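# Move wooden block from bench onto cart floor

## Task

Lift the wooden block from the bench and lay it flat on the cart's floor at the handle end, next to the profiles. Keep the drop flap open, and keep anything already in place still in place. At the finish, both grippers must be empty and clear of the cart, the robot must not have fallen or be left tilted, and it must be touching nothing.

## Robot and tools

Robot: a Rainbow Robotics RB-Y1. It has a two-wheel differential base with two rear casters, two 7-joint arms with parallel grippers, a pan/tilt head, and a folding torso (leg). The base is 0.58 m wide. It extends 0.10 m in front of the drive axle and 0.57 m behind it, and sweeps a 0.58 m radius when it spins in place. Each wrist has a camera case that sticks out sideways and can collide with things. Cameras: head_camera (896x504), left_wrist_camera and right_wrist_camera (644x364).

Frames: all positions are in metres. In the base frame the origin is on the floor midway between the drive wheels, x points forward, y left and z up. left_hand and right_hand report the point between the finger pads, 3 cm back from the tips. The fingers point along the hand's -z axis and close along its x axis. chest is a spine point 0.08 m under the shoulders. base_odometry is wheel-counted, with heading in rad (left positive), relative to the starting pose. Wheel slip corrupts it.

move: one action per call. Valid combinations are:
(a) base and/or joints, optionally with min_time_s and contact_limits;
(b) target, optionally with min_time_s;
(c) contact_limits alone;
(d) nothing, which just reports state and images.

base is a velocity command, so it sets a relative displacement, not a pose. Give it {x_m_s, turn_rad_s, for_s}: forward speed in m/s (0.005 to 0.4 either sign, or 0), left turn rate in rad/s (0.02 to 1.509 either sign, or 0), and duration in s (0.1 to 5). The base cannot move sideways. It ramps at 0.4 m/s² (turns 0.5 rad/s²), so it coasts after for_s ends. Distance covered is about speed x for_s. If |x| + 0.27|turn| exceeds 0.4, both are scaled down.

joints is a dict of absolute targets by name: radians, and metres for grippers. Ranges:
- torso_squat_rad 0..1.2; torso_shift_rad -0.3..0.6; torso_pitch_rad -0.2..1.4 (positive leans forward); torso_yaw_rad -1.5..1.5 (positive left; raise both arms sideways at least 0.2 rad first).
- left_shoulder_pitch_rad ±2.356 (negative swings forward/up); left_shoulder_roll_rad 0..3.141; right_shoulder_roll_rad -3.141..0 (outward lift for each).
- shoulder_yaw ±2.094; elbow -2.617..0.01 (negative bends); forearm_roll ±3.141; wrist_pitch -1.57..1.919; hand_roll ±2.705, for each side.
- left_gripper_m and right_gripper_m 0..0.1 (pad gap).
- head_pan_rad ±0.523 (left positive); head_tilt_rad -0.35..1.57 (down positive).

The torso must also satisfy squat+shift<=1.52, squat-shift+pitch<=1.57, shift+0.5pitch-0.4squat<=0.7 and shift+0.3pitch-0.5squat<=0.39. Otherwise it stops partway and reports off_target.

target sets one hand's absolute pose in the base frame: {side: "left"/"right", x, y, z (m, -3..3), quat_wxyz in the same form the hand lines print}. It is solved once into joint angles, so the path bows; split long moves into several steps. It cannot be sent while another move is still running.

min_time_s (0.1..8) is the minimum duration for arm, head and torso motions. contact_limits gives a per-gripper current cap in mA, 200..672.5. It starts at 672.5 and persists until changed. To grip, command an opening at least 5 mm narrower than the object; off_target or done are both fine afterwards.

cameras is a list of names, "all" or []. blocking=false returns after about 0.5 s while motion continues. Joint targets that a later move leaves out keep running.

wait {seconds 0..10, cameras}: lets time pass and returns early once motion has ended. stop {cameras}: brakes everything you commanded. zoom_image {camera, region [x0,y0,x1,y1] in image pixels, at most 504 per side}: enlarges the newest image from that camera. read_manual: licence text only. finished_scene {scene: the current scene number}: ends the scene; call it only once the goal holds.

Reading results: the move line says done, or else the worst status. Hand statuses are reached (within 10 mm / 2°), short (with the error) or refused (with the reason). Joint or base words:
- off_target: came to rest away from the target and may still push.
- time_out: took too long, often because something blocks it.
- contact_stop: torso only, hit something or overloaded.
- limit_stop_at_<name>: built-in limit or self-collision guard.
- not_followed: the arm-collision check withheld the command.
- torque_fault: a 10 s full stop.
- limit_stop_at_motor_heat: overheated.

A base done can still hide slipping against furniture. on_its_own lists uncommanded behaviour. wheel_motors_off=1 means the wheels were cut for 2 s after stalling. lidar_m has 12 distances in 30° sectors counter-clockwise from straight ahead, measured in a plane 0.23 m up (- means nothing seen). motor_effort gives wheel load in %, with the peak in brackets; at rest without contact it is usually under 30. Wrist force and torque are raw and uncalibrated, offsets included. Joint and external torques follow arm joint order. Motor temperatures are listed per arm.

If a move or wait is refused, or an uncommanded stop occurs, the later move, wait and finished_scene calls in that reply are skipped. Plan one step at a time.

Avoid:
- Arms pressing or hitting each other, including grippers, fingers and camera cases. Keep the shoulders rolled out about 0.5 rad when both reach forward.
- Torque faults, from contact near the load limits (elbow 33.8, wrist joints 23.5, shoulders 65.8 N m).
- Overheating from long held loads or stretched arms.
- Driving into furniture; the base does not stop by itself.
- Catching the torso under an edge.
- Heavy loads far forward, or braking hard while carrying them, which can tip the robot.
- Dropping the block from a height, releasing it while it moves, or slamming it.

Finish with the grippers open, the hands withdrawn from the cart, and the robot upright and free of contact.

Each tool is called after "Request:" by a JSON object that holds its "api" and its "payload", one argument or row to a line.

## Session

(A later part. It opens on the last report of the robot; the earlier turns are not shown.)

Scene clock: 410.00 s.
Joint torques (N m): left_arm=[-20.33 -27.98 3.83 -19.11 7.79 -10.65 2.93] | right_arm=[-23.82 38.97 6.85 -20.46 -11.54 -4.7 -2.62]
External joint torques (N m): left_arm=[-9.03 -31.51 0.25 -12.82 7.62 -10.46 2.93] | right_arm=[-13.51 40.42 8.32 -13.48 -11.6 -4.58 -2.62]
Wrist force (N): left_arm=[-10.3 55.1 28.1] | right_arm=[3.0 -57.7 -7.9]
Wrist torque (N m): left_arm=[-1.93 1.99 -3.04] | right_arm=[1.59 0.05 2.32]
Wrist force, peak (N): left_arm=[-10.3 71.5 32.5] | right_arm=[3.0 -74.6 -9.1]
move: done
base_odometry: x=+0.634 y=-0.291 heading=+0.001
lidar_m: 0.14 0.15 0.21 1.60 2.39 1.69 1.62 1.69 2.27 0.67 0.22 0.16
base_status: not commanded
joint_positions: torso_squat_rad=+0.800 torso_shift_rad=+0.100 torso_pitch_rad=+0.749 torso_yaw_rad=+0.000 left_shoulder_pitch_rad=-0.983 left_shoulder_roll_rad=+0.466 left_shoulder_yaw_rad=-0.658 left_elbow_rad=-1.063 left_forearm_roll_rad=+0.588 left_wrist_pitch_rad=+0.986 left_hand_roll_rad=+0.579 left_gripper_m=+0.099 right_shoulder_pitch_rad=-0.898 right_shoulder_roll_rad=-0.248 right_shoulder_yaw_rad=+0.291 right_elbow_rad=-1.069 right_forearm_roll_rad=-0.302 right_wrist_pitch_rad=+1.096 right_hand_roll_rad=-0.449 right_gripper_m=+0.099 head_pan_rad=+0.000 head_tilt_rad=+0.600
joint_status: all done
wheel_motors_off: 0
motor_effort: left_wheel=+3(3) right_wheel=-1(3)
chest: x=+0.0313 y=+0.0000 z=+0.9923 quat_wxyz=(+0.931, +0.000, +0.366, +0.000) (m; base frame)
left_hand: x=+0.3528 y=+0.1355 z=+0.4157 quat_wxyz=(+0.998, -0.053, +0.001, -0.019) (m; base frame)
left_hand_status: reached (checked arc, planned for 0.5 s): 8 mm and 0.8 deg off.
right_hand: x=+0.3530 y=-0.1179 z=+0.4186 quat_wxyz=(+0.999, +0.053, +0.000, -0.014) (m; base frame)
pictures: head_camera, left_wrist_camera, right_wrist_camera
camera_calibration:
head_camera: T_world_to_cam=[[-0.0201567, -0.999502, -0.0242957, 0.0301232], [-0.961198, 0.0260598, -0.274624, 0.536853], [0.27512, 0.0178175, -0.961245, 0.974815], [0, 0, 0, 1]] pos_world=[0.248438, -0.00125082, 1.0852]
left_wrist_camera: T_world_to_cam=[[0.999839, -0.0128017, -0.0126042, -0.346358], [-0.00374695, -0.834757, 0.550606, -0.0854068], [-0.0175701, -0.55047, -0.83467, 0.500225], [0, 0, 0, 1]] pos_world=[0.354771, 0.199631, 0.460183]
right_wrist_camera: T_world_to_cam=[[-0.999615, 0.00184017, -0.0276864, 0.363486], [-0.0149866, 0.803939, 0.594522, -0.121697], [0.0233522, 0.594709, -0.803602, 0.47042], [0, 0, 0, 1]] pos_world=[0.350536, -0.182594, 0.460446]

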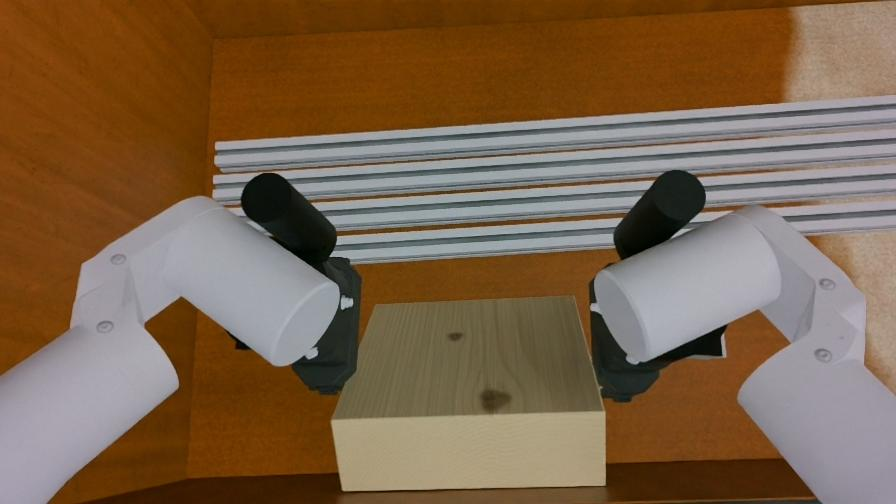

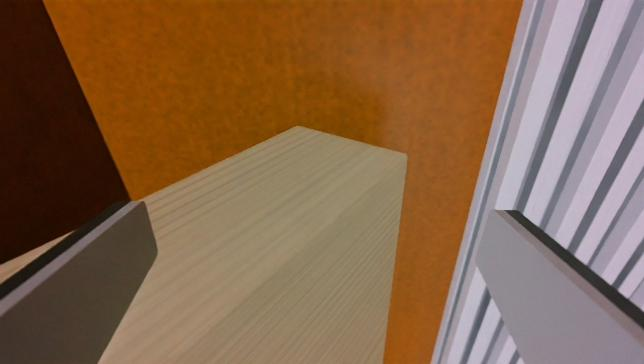

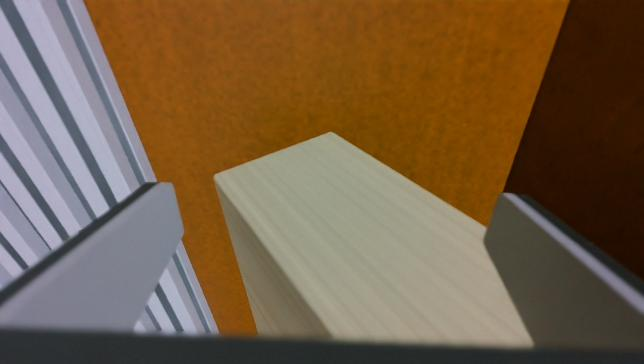

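Request:
{"api": "move", "payload": {
  "joints": {"torso_squat_rad":0.835,"torso_shift_rad":0.105},
  "min_time_s": 2,
  "cameras": ["head_camera","left_wrist_camera","right_wrist_camera"]
}}

Scene clock: 413.63 s.
Joint torques (N m): left_arm=[-4.07 -33.68 -5.73 -13.32 8.18 -8.99 2.82] | right_arm=[-23.02 42.04 6.37 -18.63 -11.82 -8.44 -2.94]
External joint torques (N m): left_arm=[7.4 -37.27 -9.37 -7 8.03 -8.78 2.82] | right_arm=[-12.64 43.54 7.87 -11.64 -11.88 -8.32 -2.94]
Wrist force (N): left_arm=[10.4 59.1 65.5] | right_arm=[-6.1 -72.2 35.8]
Wrist torque (N m): left_arm=[-2.98 4.62 -2.78] | right_arm=[3.29 1.66 3.22]
Wrist force, peak (N): left_arm=[10.6 58.6 66.4] | right_arm=[-6.3 -72.6 36.5]
move: done
base_odometry: x=+0.634 y=-0.291 heading=+0.001
lidar_m: 0.14 0.15 0.21 1.59 2.39 1.70 1.61 1.69 2.25 0.67 0.22 0.15
base_status: not commanded
joint_positions: torso_squat_rad=+0.835 torso_shift_rad=+0.104 torso_pitch_rad=+0.747 torso_yaw_rad=+0.000 left_shoulder_pitch_rad=-0.988 left_shoulder_roll_rad=+0.467 left_shoulder_yaw_rad=-0.656 left_elbow_rad=-1.064 left_forearm_roll_rad=+0.588 left_wrist_pitch_rad=+0.986 left_hand_roll_rad=+0.579 left_gripper_m=+0.099 right_shoulder_pitch_rad=-0.898 right_shoulder_roll_rad=-0.248 right_shoulder_yaw_rad=+0.291 right_elbow_rad=-1.069 right_forearm_roll_rad=-0.302 right_wrist_pitch_rad=+1.097 right_hand_roll_rad=-0.448 right_gripper_m=+0.099 head_pan_rad=+0.000 head_tilt_rad=+0.600
joint_status: all done
wheel_motors_off: 0
motor_effort: left_wheel=+1(4) right_wheel=-2(2)
chest: x=+0.0308 y=+0.0000 z=+0.9748 quat_wxyz=(+0.931, +0.000, +0.365, +0.000) (m; base frame)
left_hand: x=+0.3575 y=+0.1350 z=+0.4008 quat_wxyz=(+0.998, -0.054, -0.003, -0.019) (m; base frame)
right_hand: x=+0.3543 y=-0.1185 z=+0.4022 quat_wxyz=(+0.999, +0.052, -0.001, -0.014) (m; base frame)
pictures: head_camera, left_wrist_camera, right_wrist_camera
camera_calibration:
head_camera: T_world_to_cam=[[-0.0202839, -0.999496, -0.0244022, 0.029742], [-0.960452, 0.0262594, -0.277205, 0.534011], [0.277706, 0.0178143, -0.960501, 0.957349], [0, 0, 0, 1]] pos_world=[0.247633, -0.00135022, 1.06829]
left_wrist_camera: T_world_to_cam=[[0.999919, -0.0121744, -0.00360264, -0.354919], [-0.00816514, -0.83392, 0.551824, -0.0765864], [-0.00972246, -0.551751, -0.833953, 0.484671], [0, 0, 0, 1]] pos_world=[0.358977, 0.19923, 0.445177]
right_wrist_camera: T_world_to_cam=[[-0.999534, 0.001732, -0.0304673, 0.365334], [-0.0167036, 0.804494, 0.593726, -0.11052], [0.0255391, 0.593958, -0.80409, 0.456899], [0, 0, 0, 1]] pos_world=[0.351649, -0.183099, 0.444137]

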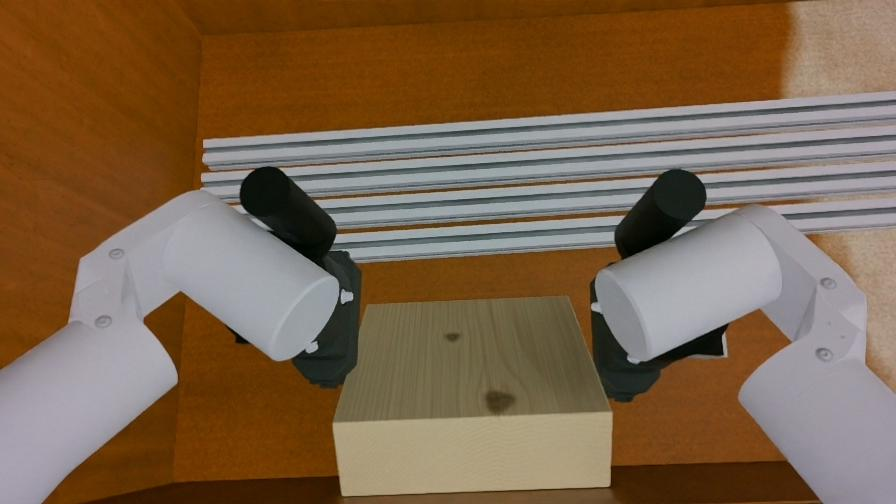

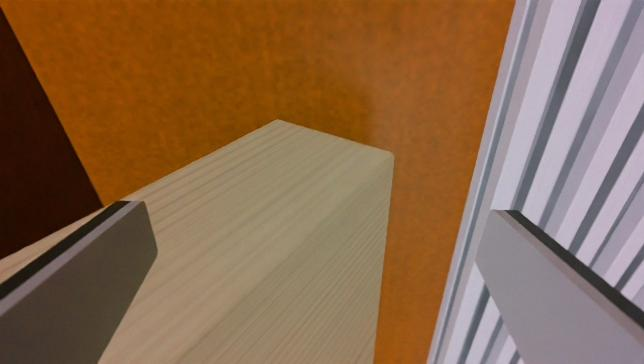

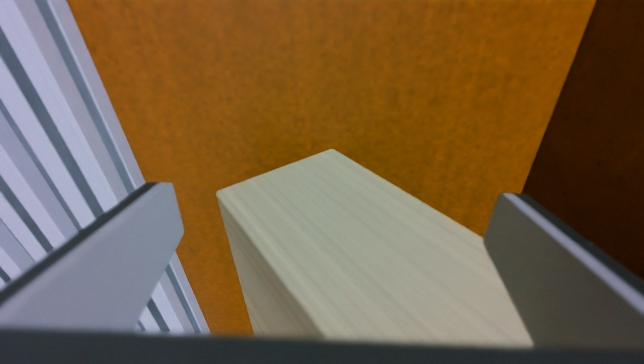

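Request:
{"api": "move", "payload": {
  "target": {"side":"right","x":0.354,"y":-0.1145,"z":0.401,"quat_wxyz":[0.998,0.06,-0.0007,-0.0125]},
  "min_time_s": 0.8,
  "cameras": ["head_camera"]
}}

Scene clock: 417.07 s.
Joint torques (N m): left_arm=[-3.71 -32.52 -5.97 -12.11 7.67 -8.75 2.91] | right_arm=[-17.39 28.7 3.47 -12.6 -8.15 -5.95 -1.98]
External joint torques (N m): left_arm=[7.76 -36.1 -9.62 -5.79 7.52 -8.54 2.91] | right_arm=[-7.03 30.33 4.98 -5.66 -8.2 -5.82 -1.98]
Wrist force (N): left_arm=[7.6 54.2 65.2] | right_arm=[-3.5 -49.2 28.5]
Wrist torque (N m): left_arm=[-2.79 4.57 -2.55] | right_arm=[2.36 1.41 2.06]
Wrist force, peak (N): left_arm=[10.8 59.0 66.1] | right_arm=[-5.9 -73.2 36.1]
move: done
base_odometry: x=+0.634 y=-0.291 heading=+0.001
lidar_m: 0.14 0.15 0.22 1.60 2.39 1.70 1.62 1.68 2.26 0.67 0.23 0.15
base_status: not commanded
joint_positions: torso_squat_rad=+0.835 torso_shift_rad=+0.104 torso_pitch_rad=+0.747 torso_yaw_rad=+0.000 left_shoulder_pitch_rad=-0.988 left_shoulder_roll_rad=+0.467 left_shoulder_yaw_rad=-0.656 left_elbow_rad=-1.065 left_forearm_roll_rad=+0.588 left_wrist_pitch_rad=+0.986 left_hand_roll_rad=+0.579 left_gripper_m=+0.099 right_shoulder_pitch_rad=-0.900 right_shoulder_roll_rad=-0.252 right_shoulder_yaw_rad=+0.287 right_elbow_rad=-1.057 right_forearm_roll_rad=-0.314 right_wrist_pitch_rad=+1.086 right_hand_roll_rad=-0.435 right_gripper_m=+0.099 head_pan_rad=+0.000 head_tilt_rad=+0.600
joint_status: all done
wheel_motors_off: 0
motor_effort: left_wheel=+1(2) right_wheel=-3(5)
chest: x=+0.0309 y=+0.0000 z=+0.9748 quat_wxyz=(+0.931, +0.000, +0.365, +0.000) (m; base frame)
left_hand: x=+0.3575 y=+0.1349 z=+0.4008 quat_wxyz=(+0.998, -0.054, -0.003, -0.019) (m; base frame)
right_hand: x=+0.3540 y=-0.1206 z=+0.4000 quat_wxyz=(+0.998, +0.055, +0.000, -0.013) (m; base frame)
right_hand_status: reached (checked arc, planned for 0.8 s): 6 mm and 0.6 deg off.
pictures: head_camera
camera_calibration:
head_camera: T_world_to_cam=[[-0.0200439, -0.999498, -0.0245423, 0.0298308], [-0.960483, 0.026066, -0.277115, 0.533991], [0.277615, 0.018018, -0.960523, 0.957272], [0, 0, 0, 1]] pos_world=[0.247734, -0.00135131, 1.06819]

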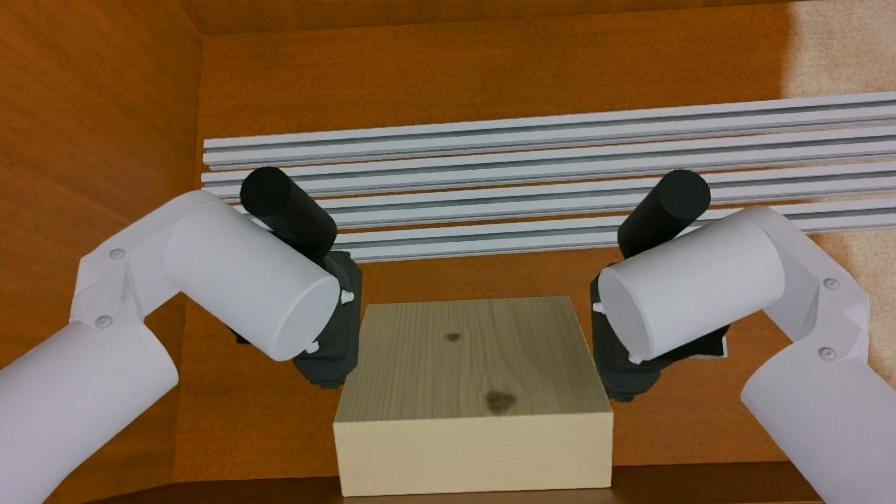

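Request:
{"api": "move", "payload": {
  "target": {"side":"right","x":0.354,"y":-0.1185,"z":0.399,"quat_wxyz":[0.998,0.06,-0.0007,-0.0125]},
  "min_time_s": 0.8
}}

Request:
{"api": "move", "payload": {
  "joints": {"torso_squat_rad":0.86,"torso_shift_rad":0.11},
  "min_time_s": 1.5,
  "cameras": ["head_camera","left_wrist_camera"]
}}

Scene clock: 419.67 s.
Joint torques (N m): left_arm=[-3.7 -27.47 -5.77 -10.51 6.81 -7.11 2.51] | right_arm=[-14.79 21.02 2.01 -11.16 -6.49 -4.23 -1.31]
External joint torques (N m): left_arm=[7.77 -31.02 -9.41 -4.18 6.65 -6.9 2.51] | right_arm=[-4.47 22.78 3.54 -4.27 -6.54 -4.11 -1.32]
Wrist force (N): left_arm=[9.3 44.8 56.3] | right_arm=[-1.0 -37.2 16.8]
Wrist torque (N m): left_arm=[-2.25 4.09 -2.03] | right_arm=[1.67 1.03 1.46]
Wrist force, peak (N): left_arm=[7.0 53.5 68.7] | right_arm=[-3.7 -49.8 29.8]
move: done
base_odometry: x=+0.634 y=-0.291 heading=+0.001
lidar_m: 0.14 0.15 0.21 1.60 2.39 1.70 1.62 1.70 2.26 0.68 0.22 0.15
base_status: not commanded
joint_positions: torso_squat_rad=+0.835 torso_shift_rad=+0.104 torso_pitch_rad=+0.747 torso_yaw_rad=+0.000 left_shoulder_pitch_rad=-0.988 left_shoulder_roll_rad=+0.466 left_shoulder_yaw_rad=-0.656 left_elbow_rad=-1.065 left_forearm_roll_rad=+0.589 left_wrist_pitch_rad=+0.985 left_hand_roll_rad=+0.579 left_gripper_m=+0.099 right_shoulder_pitch_rad=-0.900 right_shoulder_roll_rad=-0.256 right_shoulder_yaw_rad=+0.284 right_elbow_rad=-1.048 right_forearm_roll_rad=-0.322 right_wrist_pitch_rad=+1.077 right_hand_roll_rad=-0.425 right_gripper_m=+0.099 head_pan_rad=+0.000 head_tilt_rad=+0.600
joint_status: all done
wheel_motors_off: 0
motor_effort: left_wheel=+2(3) right_wheel=-5(7)
chest: x=+0.0311 y=+0.0000 z=+0.9747 quat_wxyz=(+0.931, +0.000, +0.365, +0.000) (m; base frame)
left_hand: x=+0.3573 y=+0.1339 z=+0.4007 quat_wxyz=(+0.998, -0.055, -0.003, -0.019) (m; base frame)
right_hand: x=+0.3540 y=-0.1231 z=+0.3981 quat_wxyz=(+0.998, +0.056, +0.000, -0.013) (m; base frame)
right_hand_status: reached (checked arc, planned for 0.8 s): 5 mm and 0.5 deg off.
pictures: none

Scene clock: 421.47 s.
Joint torques (N m): left_arm=[10.39 -31.59 -12.6 -5.76 7.35 -4.53 2.51] | right_arm=[-15.17 24.06 2.22 -12.38 -6.75 -4.43 -1.58]
External joint torques (N m): left_arm=[21.97 -35.17 -16.27 0.59 7.2 -4.3 2.52] | right_arm=[-4.83 25.84 3.75 -5.49 -6.8 -4.31 -1.58]
Wrist force (N): left_arm=[30.2 49.4 77.8] | right_arm=[-1.8 -42.6 20.1]
Wrist torque (N m): left_arm=[-3.39 5.71 -1.92] | right_arm=[1.93 1.15 1.74]
Wrist force, peak (N): left_arm=[30.6 49.6 77.9] | right_arm=[-1.7 -42.9 20.6]
move: done
base_odometry: x=+0.634 y=-0.291 heading=+0.001
lidar_m: 0.13 0.15 0.21 1.59 2.39 1.69 1.62 1.69 2.26 0.67 0.22 0.16
base_status: not commanded
joint_positions: torso_squat_rad=+0.860 torso_shift_rad=+0.109 torso_pitch_rad=+0.746 torso_yaw_rad=+0.000 left_shoulder_pitch_rad=-0.991 left_shoulder_roll_rad=+0.467 left_shoulder_yaw_rad=-0.654 left_elbow_rad=-1.066 left_forearm_roll_rad=+0.588 left_wrist_pitch_rad=+0.985 left_hand_roll_rad=+0.580 left_gripper_m=+0.099 right_shoulder_pitch_rad=-0.900 right_shoulder_roll_rad=-0.257 right_shoulder_yaw_rad=+0.284 right_elbow_rad=-1.048 right_forearm_roll_rad=-0.322 right_wrist_pitch_rad=+1.077 right_hand_roll_rad=-0.425 right_gripper_m=+0.099 head_pan_rad=+0.000 head_tilt_rad=+0.600
joint_status: all done
wheel_motors_off: 0
motor_effort: left_wheel=+0(3) right_wheel=-8(9)
chest: x=+0.0317 y=+0.0000 z=+0.9616 quat_wxyz=(+0.931, +0.000, +0.365, +0.000) (m; base frame)
left_hand: x=+0.3614 y=+0.1334 z=+0.3892 quat_wxyz=(+0.998, -0.055, -0.006, -0.019) (m; base frame)
right_hand: x=+0.3552 y=-0.1236 z=+0.3852 quat_wxyz=(+0.998, +0.056, -0.001, -0.013) (m; base frame)
pictures: head_camera, left_wrist_camera
camera_calibration:
head_camera: T_world_to_cam=[[-0.0200063, -0.999496, -0.0246447, 0.0296237], [-0.960396, 0.0260639, -0.277416, 0.531424], [0.277918, 0.0181186, -0.960434, 0.944296], [0, 0, 0, 1]] pos_world=[0.248533, -0.00135157, 1.05509]
left_wrist_camera: T_world_to_cam=[[0.999927, -0.0118481, 0.00226268, -0.361191], [-0.0111125, -0.831888, 0.554833, -0.071907], [-0.00469143, -0.554817, -0.831959, 0.472093], [0, 0, 0, 1]] pos_world=[0.36258, 0.197828, 0.433476]

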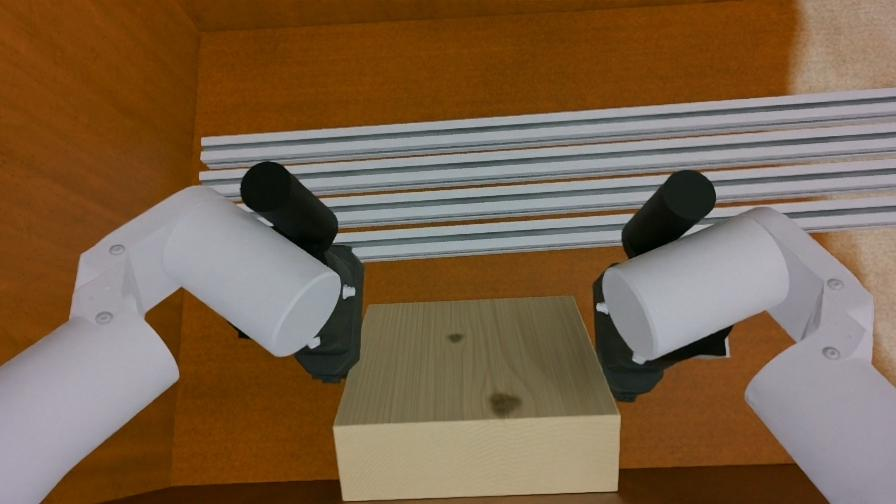

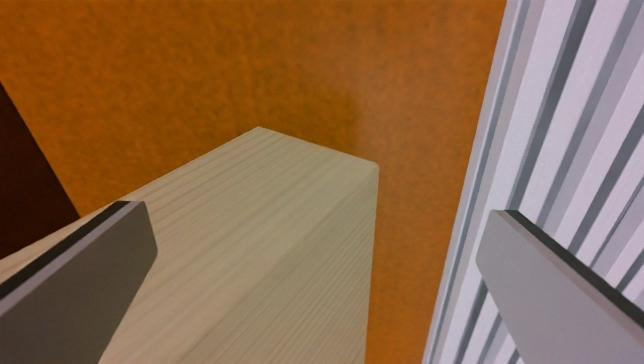

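Request:
{"api": "move", "payload": {
  "joints": {"torso_squat_rad":0.835,"torso_shift_rad":0.105},
  "min_time_s": 1.0
}}

Request:
{"api": "move", "payload": {
  "base": {"x_m_s": 0.03, "for_s": 0.5},
  "cameras": ["head_camera","left_wrist_camera","right_wrist_camera"]
}}

Scene clock: 425.60 s.
Joint torques (N m): left_arm=[-9.32 -19.8 -1.57 -14.75 8.21 -0.99 1.83] | right_arm=[-17.2 24.52 2.45 -16.56 -7.84 -1.79 -1.52]
External joint torques (N m): left_arm=[2.02 -23.27 -5.15 -8.42 8.05 -0.79 1.83] | right_arm=[-6.97 26.29 3.96 -9.71 -7.88 -1.68 -1.52]
Wrist force (N): left_arm=[17.2 33.6 -16.0] | right_arm=[4.6 -35.7 -14.8]
Wrist torque (N m): left_arm=[-0.83 0.24 -1.38] | right_arm=[0.75 -0.17 1.27]
Wrist force, peak (N): left_arm=[30.7 49.8 78.3] | right_arm=[-1.5 -42.9 20.6]
move: done
base_odometry: x=+0.634 y=-0.291 heading=+0.001
lidar_m: 0.13 0.14 0.20 1.61 2.39 1.70 1.61 1.69 2.27 0.69 0.22 0.14
base_status: not commanded
joint_positions: torso_squat_rad=+0.835 torso_shift_rad=+0.105 torso_pitch_rad=+0.751 torso_yaw_rad=+0.000 left_shoulder_pitch_rad=-0.986 left_shoulder_roll_rad=+0.464 left_shoulder_yaw_rad=-0.657 left_elbow_rad=-1.064 left_forearm_roll_rad=+0.588 left_wrist_pitch_rad=+0.984 left_hand_roll_rad=+0.580 left_gripper_m=+0.099 right_shoulder_pitch_rad=-0.899 right_shoulder_roll_rad=-0.257 right_shoulder_yaw_rad=+0.284 right_elbow_rad=-1.047 right_forearm_roll_rad=-0.322 right_wrist_pitch_rad=+1.077 right_hand_roll_rad=-0.425 right_gripper_m=+0.099 head_pan_rad=+0.000 head_tilt_rad=+0.600
joint_status: all done
wheel_motors_off: 0
motor_effort: left_wheel=-6(6) right_wheel=-8(10)
chest: x=+0.0325 y=+0.0000 z=+0.9740 quat_wxyz=(+0.930, +0.000, +0.367, +0.000) (m; base frame)
left_hand: x=+0.3554 y=+0.1329 z=+0.3982 quat_wxyz=(+0.998, -0.055, +0.000, -0.019) (m; base frame)
right_hand: x=+0.3531 y=-0.1242 z=+0.3959 quat_wxyz=(+0.998, +0.055, +0.002, -0.013) (m; base frame)
pictures: none

Scene clock: 426.70 s.
Joint torques (N m): left_arm=[-16.6 -17.45 2.61 -15.01 5 -6.35 1.77] | right_arm=[-19.11 23.33 2.47 -16.89 -7.65 -3.04 -1.44]
External joint torques (N m): left_arm=[-5.29 -20.9 -0.97 -8.7 4.84 -6.15 1.77] | right_arm=[-8.89 25.09 3.98 -10.04 -7.69 -2.93 -1.44]
Wrist force (N): left_arm=[-5.2 34.4 13.2] | right_arm=[0.9 -39.0 -9.1]
Wrist torque (N m): left_arm=[-1.40 1.23 -1.74] | right_arm=[0.99 0.01 1.50]
Wrist force, peak (N): left_arm=[18.0 33.7 -16.5] | right_arm=[1.4 -40.7 -8.4]
move: done
base_odometry: x=+0.649 y=-0.291 heading=+0.001
lidar_m: 0.12 0.12 0.18 1.60 2.41 1.73 1.64 1.70 2.28 0.60 0.19 0.14
base_status: done (sent for 0.5 of 0.5 s)
joint_positions: torso_squat_rad=+0.835 torso_shift_rad=+0.105 torso_pitch_rad=+0.750 torso_yaw_rad=+0.000 left_shoulder_pitch_rad=-0.984 left_shoulder_roll_rad=+0.463 left_shoulder_yaw_rad=-0.658 left_elbow_rad=-1.064 left_forearm_roll_rad=+0.589 left_wrist_pitch_rad=+0.985 left_hand_roll_rad=+0.580 left_gripper_m=+0.099 right_shoulder_pitch_rad=-0.899 right_shoulder_roll_rad=-0.257 right_shoulder_yaw_rad=+0.284 right_elbow_rad=-1.047 right_forearm_roll_rad=-0.322 right_wrist_pitch_rad=+1.077 right_hand_roll_rad=-0.425 right_gripper_m=+0.099 head_pan_rad=+0.000 head_tilt_rad=+0.600
joint_status: not commanded
wheel_motors_off: 0
motor_effort: left_wheel=+3(17) right_wheel=-1(17)
chest: x=+0.0321 y=+0.0000 z=+0.9742 quat_wxyz=(+0.931, +0.000, +0.366, +0.000) (m; base frame)
left_hand: x=+0.3537 y=+0.1329 z=+0.3980 quat_wxyz=(+0.998, -0.055, +0.001, -0.019) (m; base frame)
right_hand: x=+0.3527 y=-0.1242 z=+0.3962 quat_wxyz=(+0.998, +0.055, +0.002, -0.014) (m; base frame)
pictures: head_camera, left_wrist_camera, right_wrist_camera
camera_calibration:
head_camera: T_world_to_cam=[[-0.0202648, -0.999499, -0.0243123, 0.0296422], [-0.961337, 0.0261591, -0.274131, 0.532136], [0.274629, 0.0178172, -0.961385, 0.957376], [0, 0, 0, 1]] pos_world=[0.249239, -0.00135053, 1.067]
left_wrist_camera: T_world_to_cam=[[0.999845, -0.0131586, -0.0117366, -0.347731], [-0.00444398, -0.832205, 0.554451, -0.0794562], [-0.0170631, -0.554312, -0.832134, 0.483353], [0, 0, 0, 1]] pos_world=[0.355572, 0.197229, 0.442188]
right_wrist_camera: T_world_to_cam=[[-0.999707, 0.000798542, -0.0242041, 0.361066], [-0.0138522, 0.800955, 0.598564, -0.105728], [0.0198644, 0.598724, -0.800709, 0.456758], [0, 0, 0, 1]] pos_world=[0.350422, -0.189077, 0.437755]

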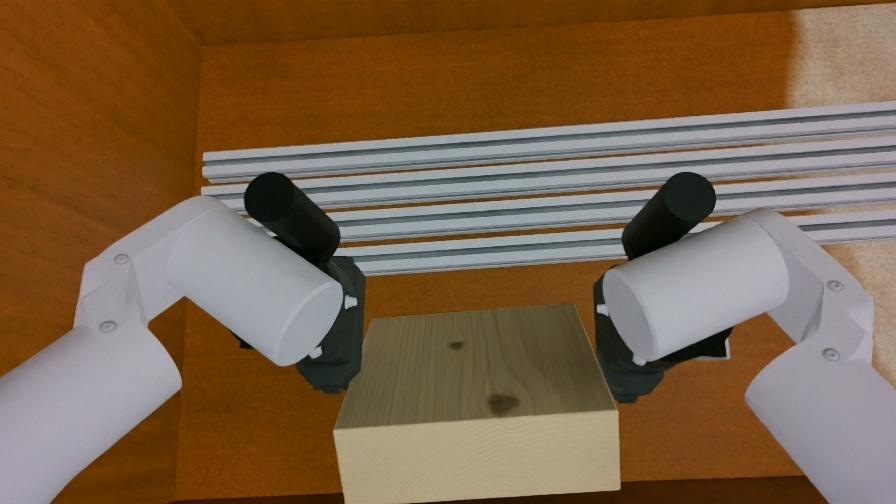

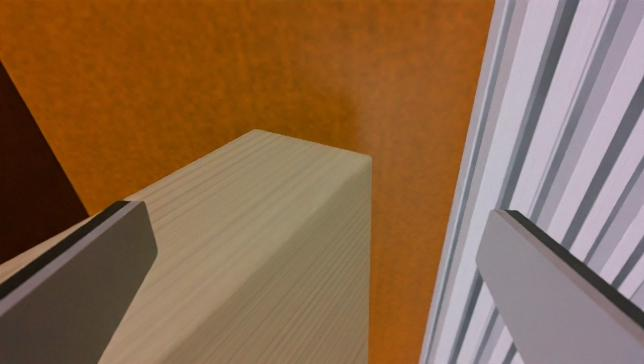

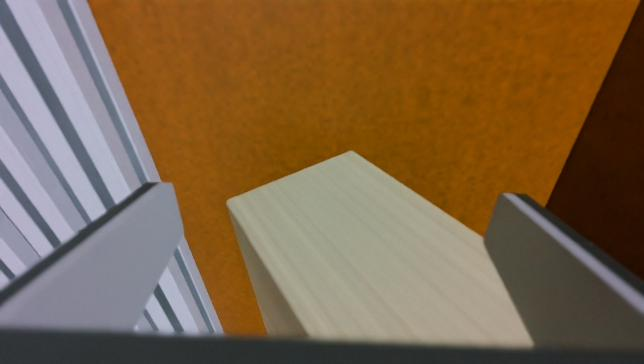

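Request:
{"api": "move", "payload": {
  "joints": {"torso_squat_rad":0.87,"torso_shift_rad":0.11,"head_tilt_rad":0.7},
  "min_time_s": 1.5,
  "cameras": ["head_camera","left_wrist_camera","right_wrist_camera"]
}}

Scene clock: 429.63 s.
Joint torques (N m): left_arm=[-13.15 -18.95 1.65 -13.37 4.56 -7.68 1.75] | right_arm=[-18.74 26.17 2.03 -14.81 -7.14 -5.51 -1.86]
External joint torques (N m): left_arm=[-1.78 -22.42 -1.94 -7.04 4.39 -7.47 1.75] | right_arm=[-8.47 27.96 3.56 -7.94 -7.19 -5.39 -1.86]
Wrist force (N): left_arm=[-3.3 37.6 35.3] | right_arm=[-4.8 -43.5 18.9]
Wrist torque (N m): left_arm=[-1.37 2.79 -1.82] | right_arm=[1.91 0.99 1.88]
Wrist force, peak (N): left_arm=[-3.3 38.3 35.7] | right_arm=[-8.0 -46.5 16.8]
move: done
base_odometry: x=+0.649 y=-0.291 heading=+0.001
lidar_m: 0.12 0.13 0.18 1.59 2.41 1.71 1.63 1.71 2.27 0.61 0.20 0.13
base_status: not commanded
joint_positions: torso_squat_rad=+0.870 torso_shift_rad=+0.109 torso_pitch_rad=+0.748 torso_yaw_rad=+0.000 left_shoulder_pitch_rad=-0.985 left_shoulder_roll_rad=+0.464 left_shoulder_yaw_rad=-0.658 left_elbow_rad=-1.064 left_forearm_roll_rad=+0.589 left_wrist_pitch_rad=+0.985 left_hand_roll_rad=+0.580 left_gripper_m=+0.099 right_shoulder_pitch_rad=-0.899 right_shoulder_roll_rad=-0.257 right_shoulder_yaw_rad=+0.284 right_elbow_rad=-1.047 right_forearm_roll_rad=-0.322 right_wrist_pitch_rad=+1.077 right_hand_roll_rad=-0.425 right_gripper_m=+0.099 head_pan_rad=+0.000 head_tilt_rad=+0.700
joint_status: all done
wheel_motors_off: 0
motor_effort: left_wheel=+4(4) right_wheel=+2(3)
chest: x=+0.0317 y=+0.0000 z=+0.9559 quat_wxyz=(+0.931, +0.000, +0.365, +0.000) (m; base frame)
left_hand: x=+0.3550 y=+0.1328 z=+0.3806 quat_wxyz=(+0.998, -0.055, +0.000, -0.020) (m; base frame)
right_hand: x=+0.3535 y=-0.1246 z=+0.3786 quat_wxyz=(+0.998, +0.055, +0.001, -0.013) (m; base frame)
pictures: head_camera, left_wrist_camera, right_wrist_camera
camera_calibration:
head_camera: T_world_to_cam=[[-0.0225547, -0.999499, -0.0222057, 0.0273221], [-0.98359, 0.0261616, -0.178511, 0.426695], [0.179003, 0.017815, -0.983687, 0.982088], [0, 0, 0, 1]] pos_world=[0.244513, -0.00135051, 1.04284]
left_wrist_camera: T_world_to_cam=[[0.99987, -0.0132979, -0.00909926, -0.350238], [-0.00602076, -0.832145, 0.554525, -0.0693383], [-0.0149459, -0.554398, -0.832117, 0.468231], [0, 0, 0, 1]] pos_world=[0.356773, 0.197229, 0.424886]
right_wrist_camera: T_world_to_cam=[[-0.99966, 0.00078121, -0.0260625, 0.362111], [-0.0149644, 0.801356, 0.598, -0.094214], [0.0213525, 0.598187, -0.801072, 0.442496], [0, 0, 0, 1]] pos_world=[0.35113, -0.189479, 0.420249]

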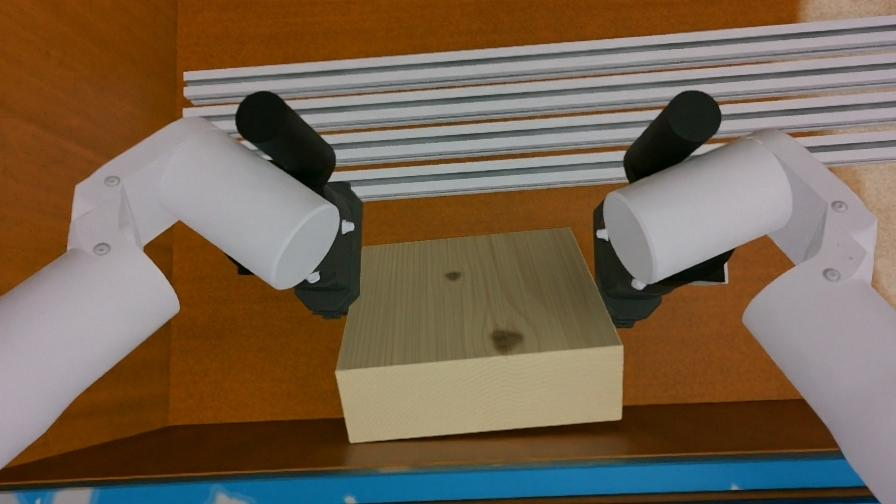

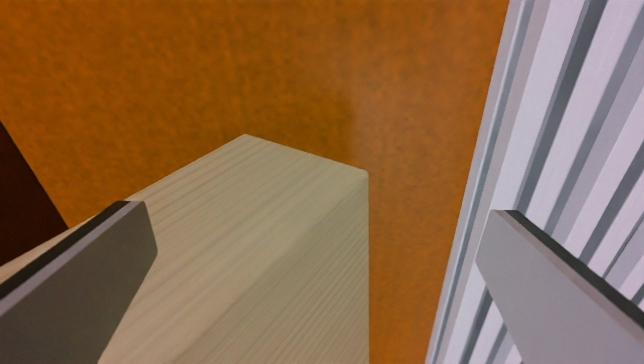

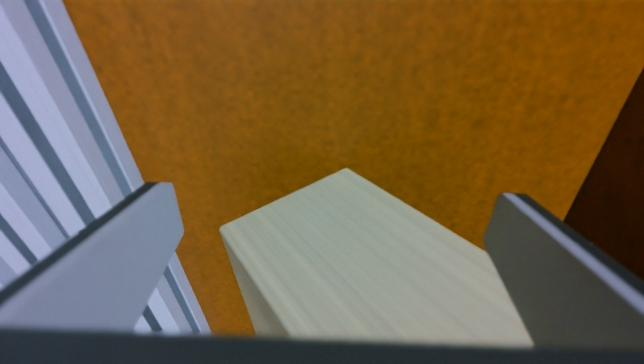

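Request:
{"api": "move", "payload": {
  "joints": {"torso_squat_rad":0.905,"torso_shift_rad":0.115},
  "min_time_s": 1.5,
  "cameras": ["head_camera","left_wrist_camera","right_wrist_camera"]
}}

Scene clock: 432.37 s.
Joint torques (N m): left_arm=[14.4 -32.6 -15.08 -3.79 7.6 -4.01 1.74] | right_arm=[-12.42 29.91 4.97 -11.44 -8.18 -3.75 -1.82]
External joint torques (N m): left_arm=[26.04 -36.2 -18.77 2.57 7.45 -3.78 1.74] | right_arm=[-2.04 31.75 6.52 -4.55 -8.23 -3.63 -1.82]
Wrist force (N): left_arm=[34.5 49.3 86.7] | right_arm=[7.7 -48.1 25.9]
Wrist torque (N m): left_arm=[-3.54 6.30 -1.87] | right_arm=[2.21 1.61 1.72]
Wrist force, peak (N): left_arm=[35.5 49.9 87.7] | right_arm=[8.3 -48.6 26.4]
move: done
base_odometry: x=+0.649 y=-0.291 heading=+0.001
lidar_m: 0.12 0.13 0.18 1.61 2.40 1.71 1.64 1.70 2.29 0.60 0.20 0.14
base_status: not commanded
joint_positions: torso_squat_rad=+0.905 torso_shift_rad=+0.113 torso_pitch_rad=+0.745 torso_yaw_rad=+0.000 left_shoulder_pitch_rad=-0.992 left_shoulder_roll_rad=+0.467 left_shoulder_yaw_rad=-0.654 left_elbow_rad=-1.067 left_forearm_roll_rad=+0.588 left_wrist_pitch_rad=+0.985 left_hand_roll_rad=+0.580 left_gripper_m=+0.099 right_shoulder_pitch_rad=-0.900 right_shoulder_roll_rad=-0.258 right_shoulder_yaw_rad=+0.284 right_elbow_rad=-1.048 right_forearm_roll_rad=-0.322 right_wrist_pitch_rad=+1.077 right_hand_roll_rad=-0.425 right_gripper_m=+0.099 head_pan_rad=+0.000 head_tilt_rad=+0.700
joint_status: all done
wheel_motors_off: 0
motor_effort: left_wheel=+15(15) right_wheel=+2(3)
chest: x=+0.0308 y=+0.0000 z=+0.9373 quat_wxyz=(+0.931, +0.000, +0.364, +0.000) (m; base frame)
left_hand: x=+0.3619 y=+0.1332 z=+0.3658 quat_wxyz=(+0.998, -0.056, -0.007, -0.019) (m; base frame)
right_hand: x=+0.3557 y=-0.1246 z=+0.3615 quat_wxyz=(+0.998, +0.055, -0.002, -0.013) (m; base frame)
pictures: head_camera, left_wrist_camera, right_wrist_camera
camera_calibration:
head_camera: T_world_to_cam=[[-0.0223598, -0.999498, -0.0224473, 0.0270944], [-0.983117, 0.0260609, -0.181114, 0.424848], [0.181609, 0.0180186, -0.983206, 0.963461], [0, 0, 0, 1]] pos_world=[0.243308, -0.00135133, 1.02483]
left_wrist_camera: T_world_to_cam=[[0.999921, -0.0115966, 0.00476303, -0.362614], [-0.0122892, -0.831566, 0.55529, -0.0587983], [-0.00247872, -0.555305, -0.831643, 0.451512], [0, 0, 0, 1]] pos_world=[0.362982, 0.197627, 0.409874]
right_wrist_camera: T_world_to_cam=[[-0.999493, 0.000684486, -0.0318444, 0.365843], [-0.0185084, 0.80118, 0.598138, -0.0827863], [0.0259225, 0.598423, -0.80076, 0.427047], [0, 0, 0, 1]] pos_world=[0.353055, -0.189479, 0.40313]

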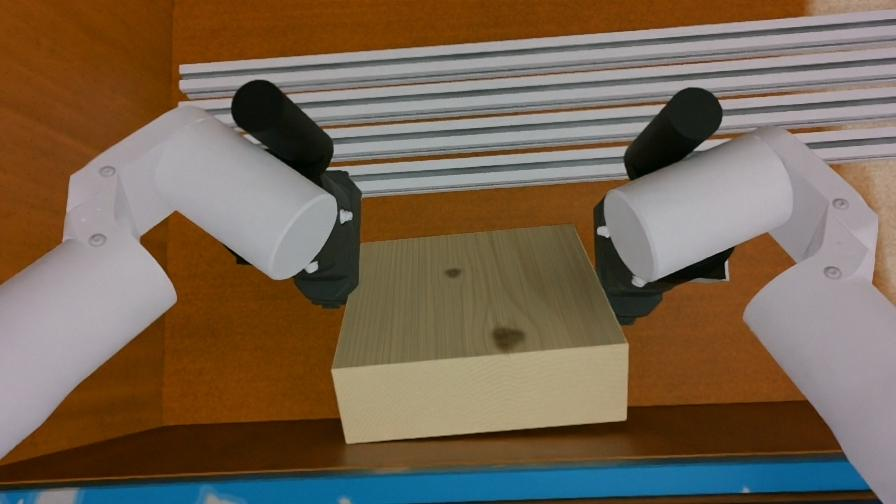

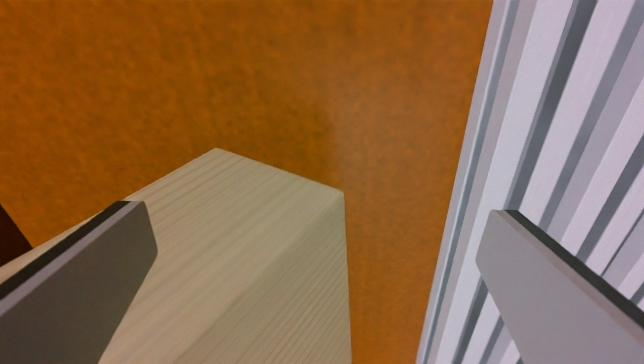

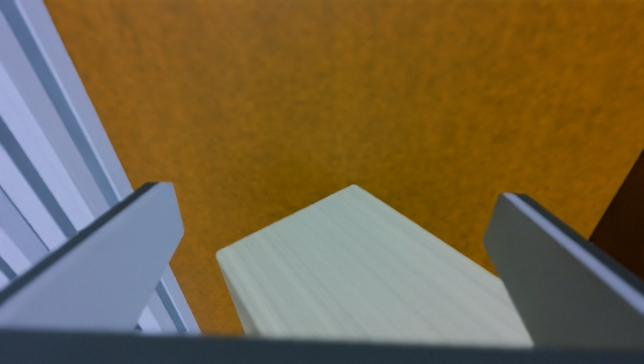

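Request:
{"api": "move", "payload": {
  "target": {"side":"left","x":0.366,"y":0.128,"z":0.358,"quat_wxyz":[0.998,-0.06,0.0012,-0.0205]},
  "min_time_s": 0.6
}}

Request:
{"api": "move", "payload": {
  "target": {"side":"right","x":0.364,"y":-0.1185,"z":0.356,"quat_wxyz":[0.998,0.06,-0.0007,-0.0125]},
  "min_time_s": 0.6
}}

Request:
{"api": "move", "payload": {
  "base": {"x_m_s": -0.03, "for_s": 0.3},
  "cameras": ["head_camera","left_wrist_camera"]
}}

Scene clock: 438.03 s.
Joint torques (N m): left_arm=[0.03 -30.19 -6.45 -9.46 7.55 -5.24 2.11] | right_arm=[-10.88 30.57 5.2 -10.52 -8.19 -3.5 -1.74]
External joint torques (N m): left_arm=[12.34 -33.76 -9.89 -3.39 7.38 -5.04 2.11] | right_arm=[-0.51 32.4 6.75 -3.63 -8.24 -3.37 -1.74]
Wrist force (N): left_arm=[15.3 50.2 55.1] | right_arm=[7.5 -48.0 24.1]
Wrist torque (N m): left_arm=[-2.99 4.04 -2.27] | right_arm=[2.27 1.62 1.72]
Wrist force, peak (N): left_arm=[25.6 57.7 92.9] | right_arm=[7.0 -50.7 29.3]
move: done
base_odometry: x=+0.649 y=-0.291 heading=+0.001
lidar_m: 0.12 0.14 0.19 1.60 2.40 1.72 1.64 1.71 2.29 0.61 0.21 0.14
base_status: not commanded
joint_positions: torso_squat_rad=+0.905 torso_shift_rad=+0.114 torso_pitch_rad=+0.747 torso_yaw_rad=+0.000 left_shoulder_pitch_rad=-1.040 left_shoulder_roll_rad=+0.436 left_shoulder_yaw_rad=-0.645 left_elbow_rad=-0.955 left_forearm_roll_rad=+0.621 left_wrist_pitch_rad=+0.956 left_hand_roll_rad=+0.524 left_gripper_m=+0.099 right_shoulder_pitch_rad=-0.901 right_shoulder_roll_rad=-0.258 right_shoulder_yaw_rad=+0.283 right_elbow_rad=-1.048 right_forearm_roll_rad=-0.322 right_wrist_pitch_rad=+1.077 right_hand_roll_rad=-0.425 right_gripper_m=+0.099 head_pan_rad=+0.000 head_tilt_rad=+0.700
joint_status: all done
wheel_motors_off: 0
motor_effort: left_wheel=+18(19) right_wheel=+5(5)
chest: x=+0.0312 y=+0.0000 z=+0.9371 quat_wxyz=(+0.931, +0.000, +0.365, +0.000) (m; base frame)
left_hand: x=+0.3697 y=+0.1336 z=+0.3584 quat_wxyz=(+0.998, -0.056, -0.001, -0.019) (m; base frame)
left_hand_status: reached (checked arc, planned for 0.6 s): 7 mm and 0.6 deg off.
right_hand: x=+0.3558 y=-0.1247 z=+0.3611 quat_wxyz=(+0.998, +0.055, -0.002, -0.013) (m; base frame)
pictures: none

Scene clock: 438.97 s.
Joint torques (N m): left_arm=[0.58 -30.3 -6.14 -9.56 7.38 -5.67 2.11] | right_arm=[-23.25 25.26 0.01 -16.73 -7.24 -6.12 -2.03]
External joint torques (N m): left_arm=[12.88 -33.87 -9.58 -3.49 7.22 -5.47 2.11] | right_arm=[-12.23 27.19 1.47 -10.09 -7.29 -6 -2.03]
Wrist force (N): left_arm=[13.9 49.1 63.6] | right_arm=[-10.9 -45.5 14.4]
Wrist torque (N m): left_arm=[-3.24 4.48 -2.22] | right_arm=[1.80 0.56 2.14]
Wrist force, peak (N): left_arm=[14.5 49.9 64.4] | right_arm=[-6.6 -52.4 25.0]
move: done
base_odometry: x=+0.649 y=-0.291 heading=+0.001
lidar_m: 0.12 0.13 0.18 1.60 2.39 1.71 1.64 1.71 2.29 0.60 0.19 0.14
base_status: not commanded
joint_positions: torso_squat_rad=+0.905 torso_shift_rad=+0.114 torso_pitch_rad=+0.747 torso_yaw_rad=+0.000 left_shoulder_pitch_rad=-1.040 left_shoulder_roll_rad=+0.437 left_shoulder_yaw_rad=-0.645 left_elbow_rad=-0.955 left_forearm_roll_rad=+0.621 left_wrist_pitch_rad=+0.956 left_hand_roll_rad=+0.524 left_gripper_m=+0.099 right_shoulder_pitch_rad=-0.951 right_shoulder_roll_rad=-0.248 right_shoulder_yaw_rad=+0.275 right_elbow_rad=-0.950 right_forearm_roll_rad=-0.337 right_wrist_pitch_rad=+1.039 right_hand_roll_rad=-0.401 right_gripper_m=+0.099 head_pan_rad=+0.000 head_tilt_rad=+0.700
joint_status: all done
wheel_motors_off: 0
motor_effort: left_wheel=+17(18) right_wheel=+5(6)
chest: x=+0.0313 y=+0.0000 z=+0.9370 quat_wxyz=(+0.931, +0.000, +0.365, +0.000) (m; base frame)
left_hand: x=+0.3696 y=+0.1337 z=+0.3582 quat_wxyz=(+0.998, -0.056, -0.001, -0.019) (m; base frame)
right_hand: x=+0.3625 y=-0.1245 z=+0.3543 quat_wxyz=(+0.998, +0.055, +0.001, -0.013) (m; base frame)
right_hand_status: reached (checked arc, planned for 0.6 s): 6 mm and 0.6 deg off.
pictures: none

Scene clock: 439.77 s.
Joint torques (N m): left_arm=[3.56 -27.88 -7.94 -7.95 7.09 -3.07 2.02] | right_arm=[-17.5 31.83 3.44 -15.83 -9.75 -3.51 -2.03]
External joint torques (N m): left_arm=[15.86 -31.42 -11.38 -1.87 6.93 -2.87 2.02] | right_arm=[-6.46 33.81 4.91 -9.17 -9.8 -3.4 -2.03]
Wrist force (N): left_arm=[23.3 42.8 50.3] | right_arm=[5.3 -50.5 4.0]
Wrist torque (N m): left_arm=[-2.74 4.05 -1.69] | right_arm=[1.71 0.67 1.91]
Wrist force, peak (N): left_arm=[13.8 48.5 62.6] | right_arm=[20.0 -49.7 -6.9]
move: done
base_odometry: x=+0.640 y=-0.291 heading=+0.001
lidar_m: 0.12 0.13 0.19 1.60 2.41 1.71 1.62 1.69 2.28 0.66 0.20 0.14
base_status: done (sent for 0.3 of 0.3 s)
joint_positions: torso_squat_rad=+0.905 torso_shift_rad=+0.114 torso_pitch_rad=+0.748 torso_yaw_rad=+0.000 left_shoulder_pitch_rad=-1.040 left_shoulder_roll_rad=+0.436 left_shoulder_yaw_rad=-0.644 left_elbow_rad=-0.955 left_forearm_roll_rad=+0.621 left_wrist_pitch_rad=+0.955 left_hand_roll_rad=+0.524 left_gripper_m=+0.099 right_shoulder_pitch_rad=-0.952 right_shoulder_roll_rad=-0.250 right_shoulder_yaw_rad=+0.274 right_elbow_rad=-0.950 right_forearm_roll_rad=-0.336 right_wrist_pitch_rad=+1.038 right_hand_roll_rad=-0.401 right_gripper_m=+0.099 head_pan_rad=+0.000 head_tilt_rad=+0.700
joint_status: not commanded
wheel_motors_off: 0
motor_effort: left_wheel=-7(19) right_wheel=-7(18)
chest: x=+0.0317 y=+0.0000 z=+0.9369 quat_wxyz=(+0.931, +0.000, +0.365, +0.000) (m; base frame)
left_hand: x=+0.3702 y=+0.1327 z=+0.3582 quat_wxyz=(+0.998, -0.056, -0.001, -0.019) (m; base frame)
right_hand: x=+0.3640 y=-0.1256 z=+0.3544 quat_wxyz=(+0.998, +0.054, +0.000, -0.014) (m; base frame)
pictures: head_camera, left_wrist_camera
camera_calibration:
head_camera: T_world_to_cam=[[-0.0225281, -0.999497, -0.0223145, 0.0270048], [-0.983517, 0.0261622, -0.178913, 0.423696], [0.179407, 0.0179161, -0.983612, 0.96322], [0, 0, 0, 1]] pos_world=[0.244512, -0.00135077, 1.02384]
left_wrist_camera: T_world_to_cam=[[0.999894, -0.0127912, -0.00688422, -0.366544], [-0.00679859, -0.830896, 0.556387, -0.0573674], [-0.0128369, -0.556281, -0.830895, 0.448663], [0, 0, 0, 1]] pos_world=[0.371874, 0.197228, 0.402187]

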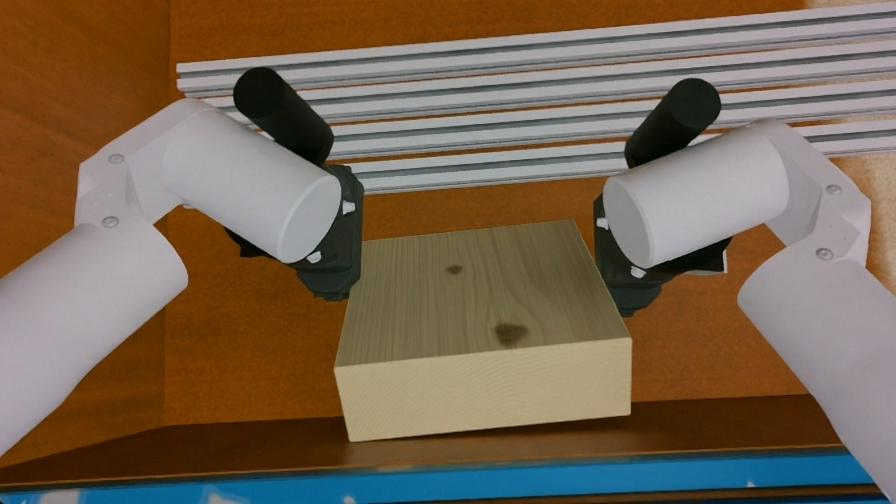

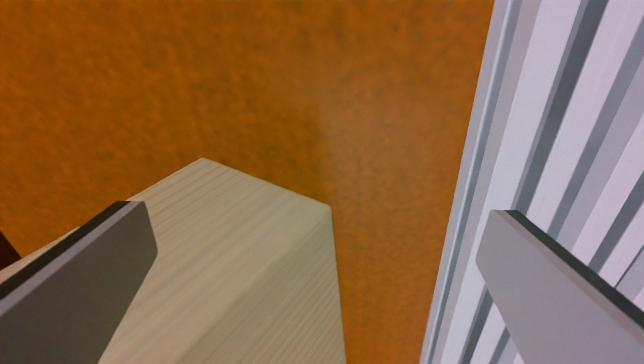

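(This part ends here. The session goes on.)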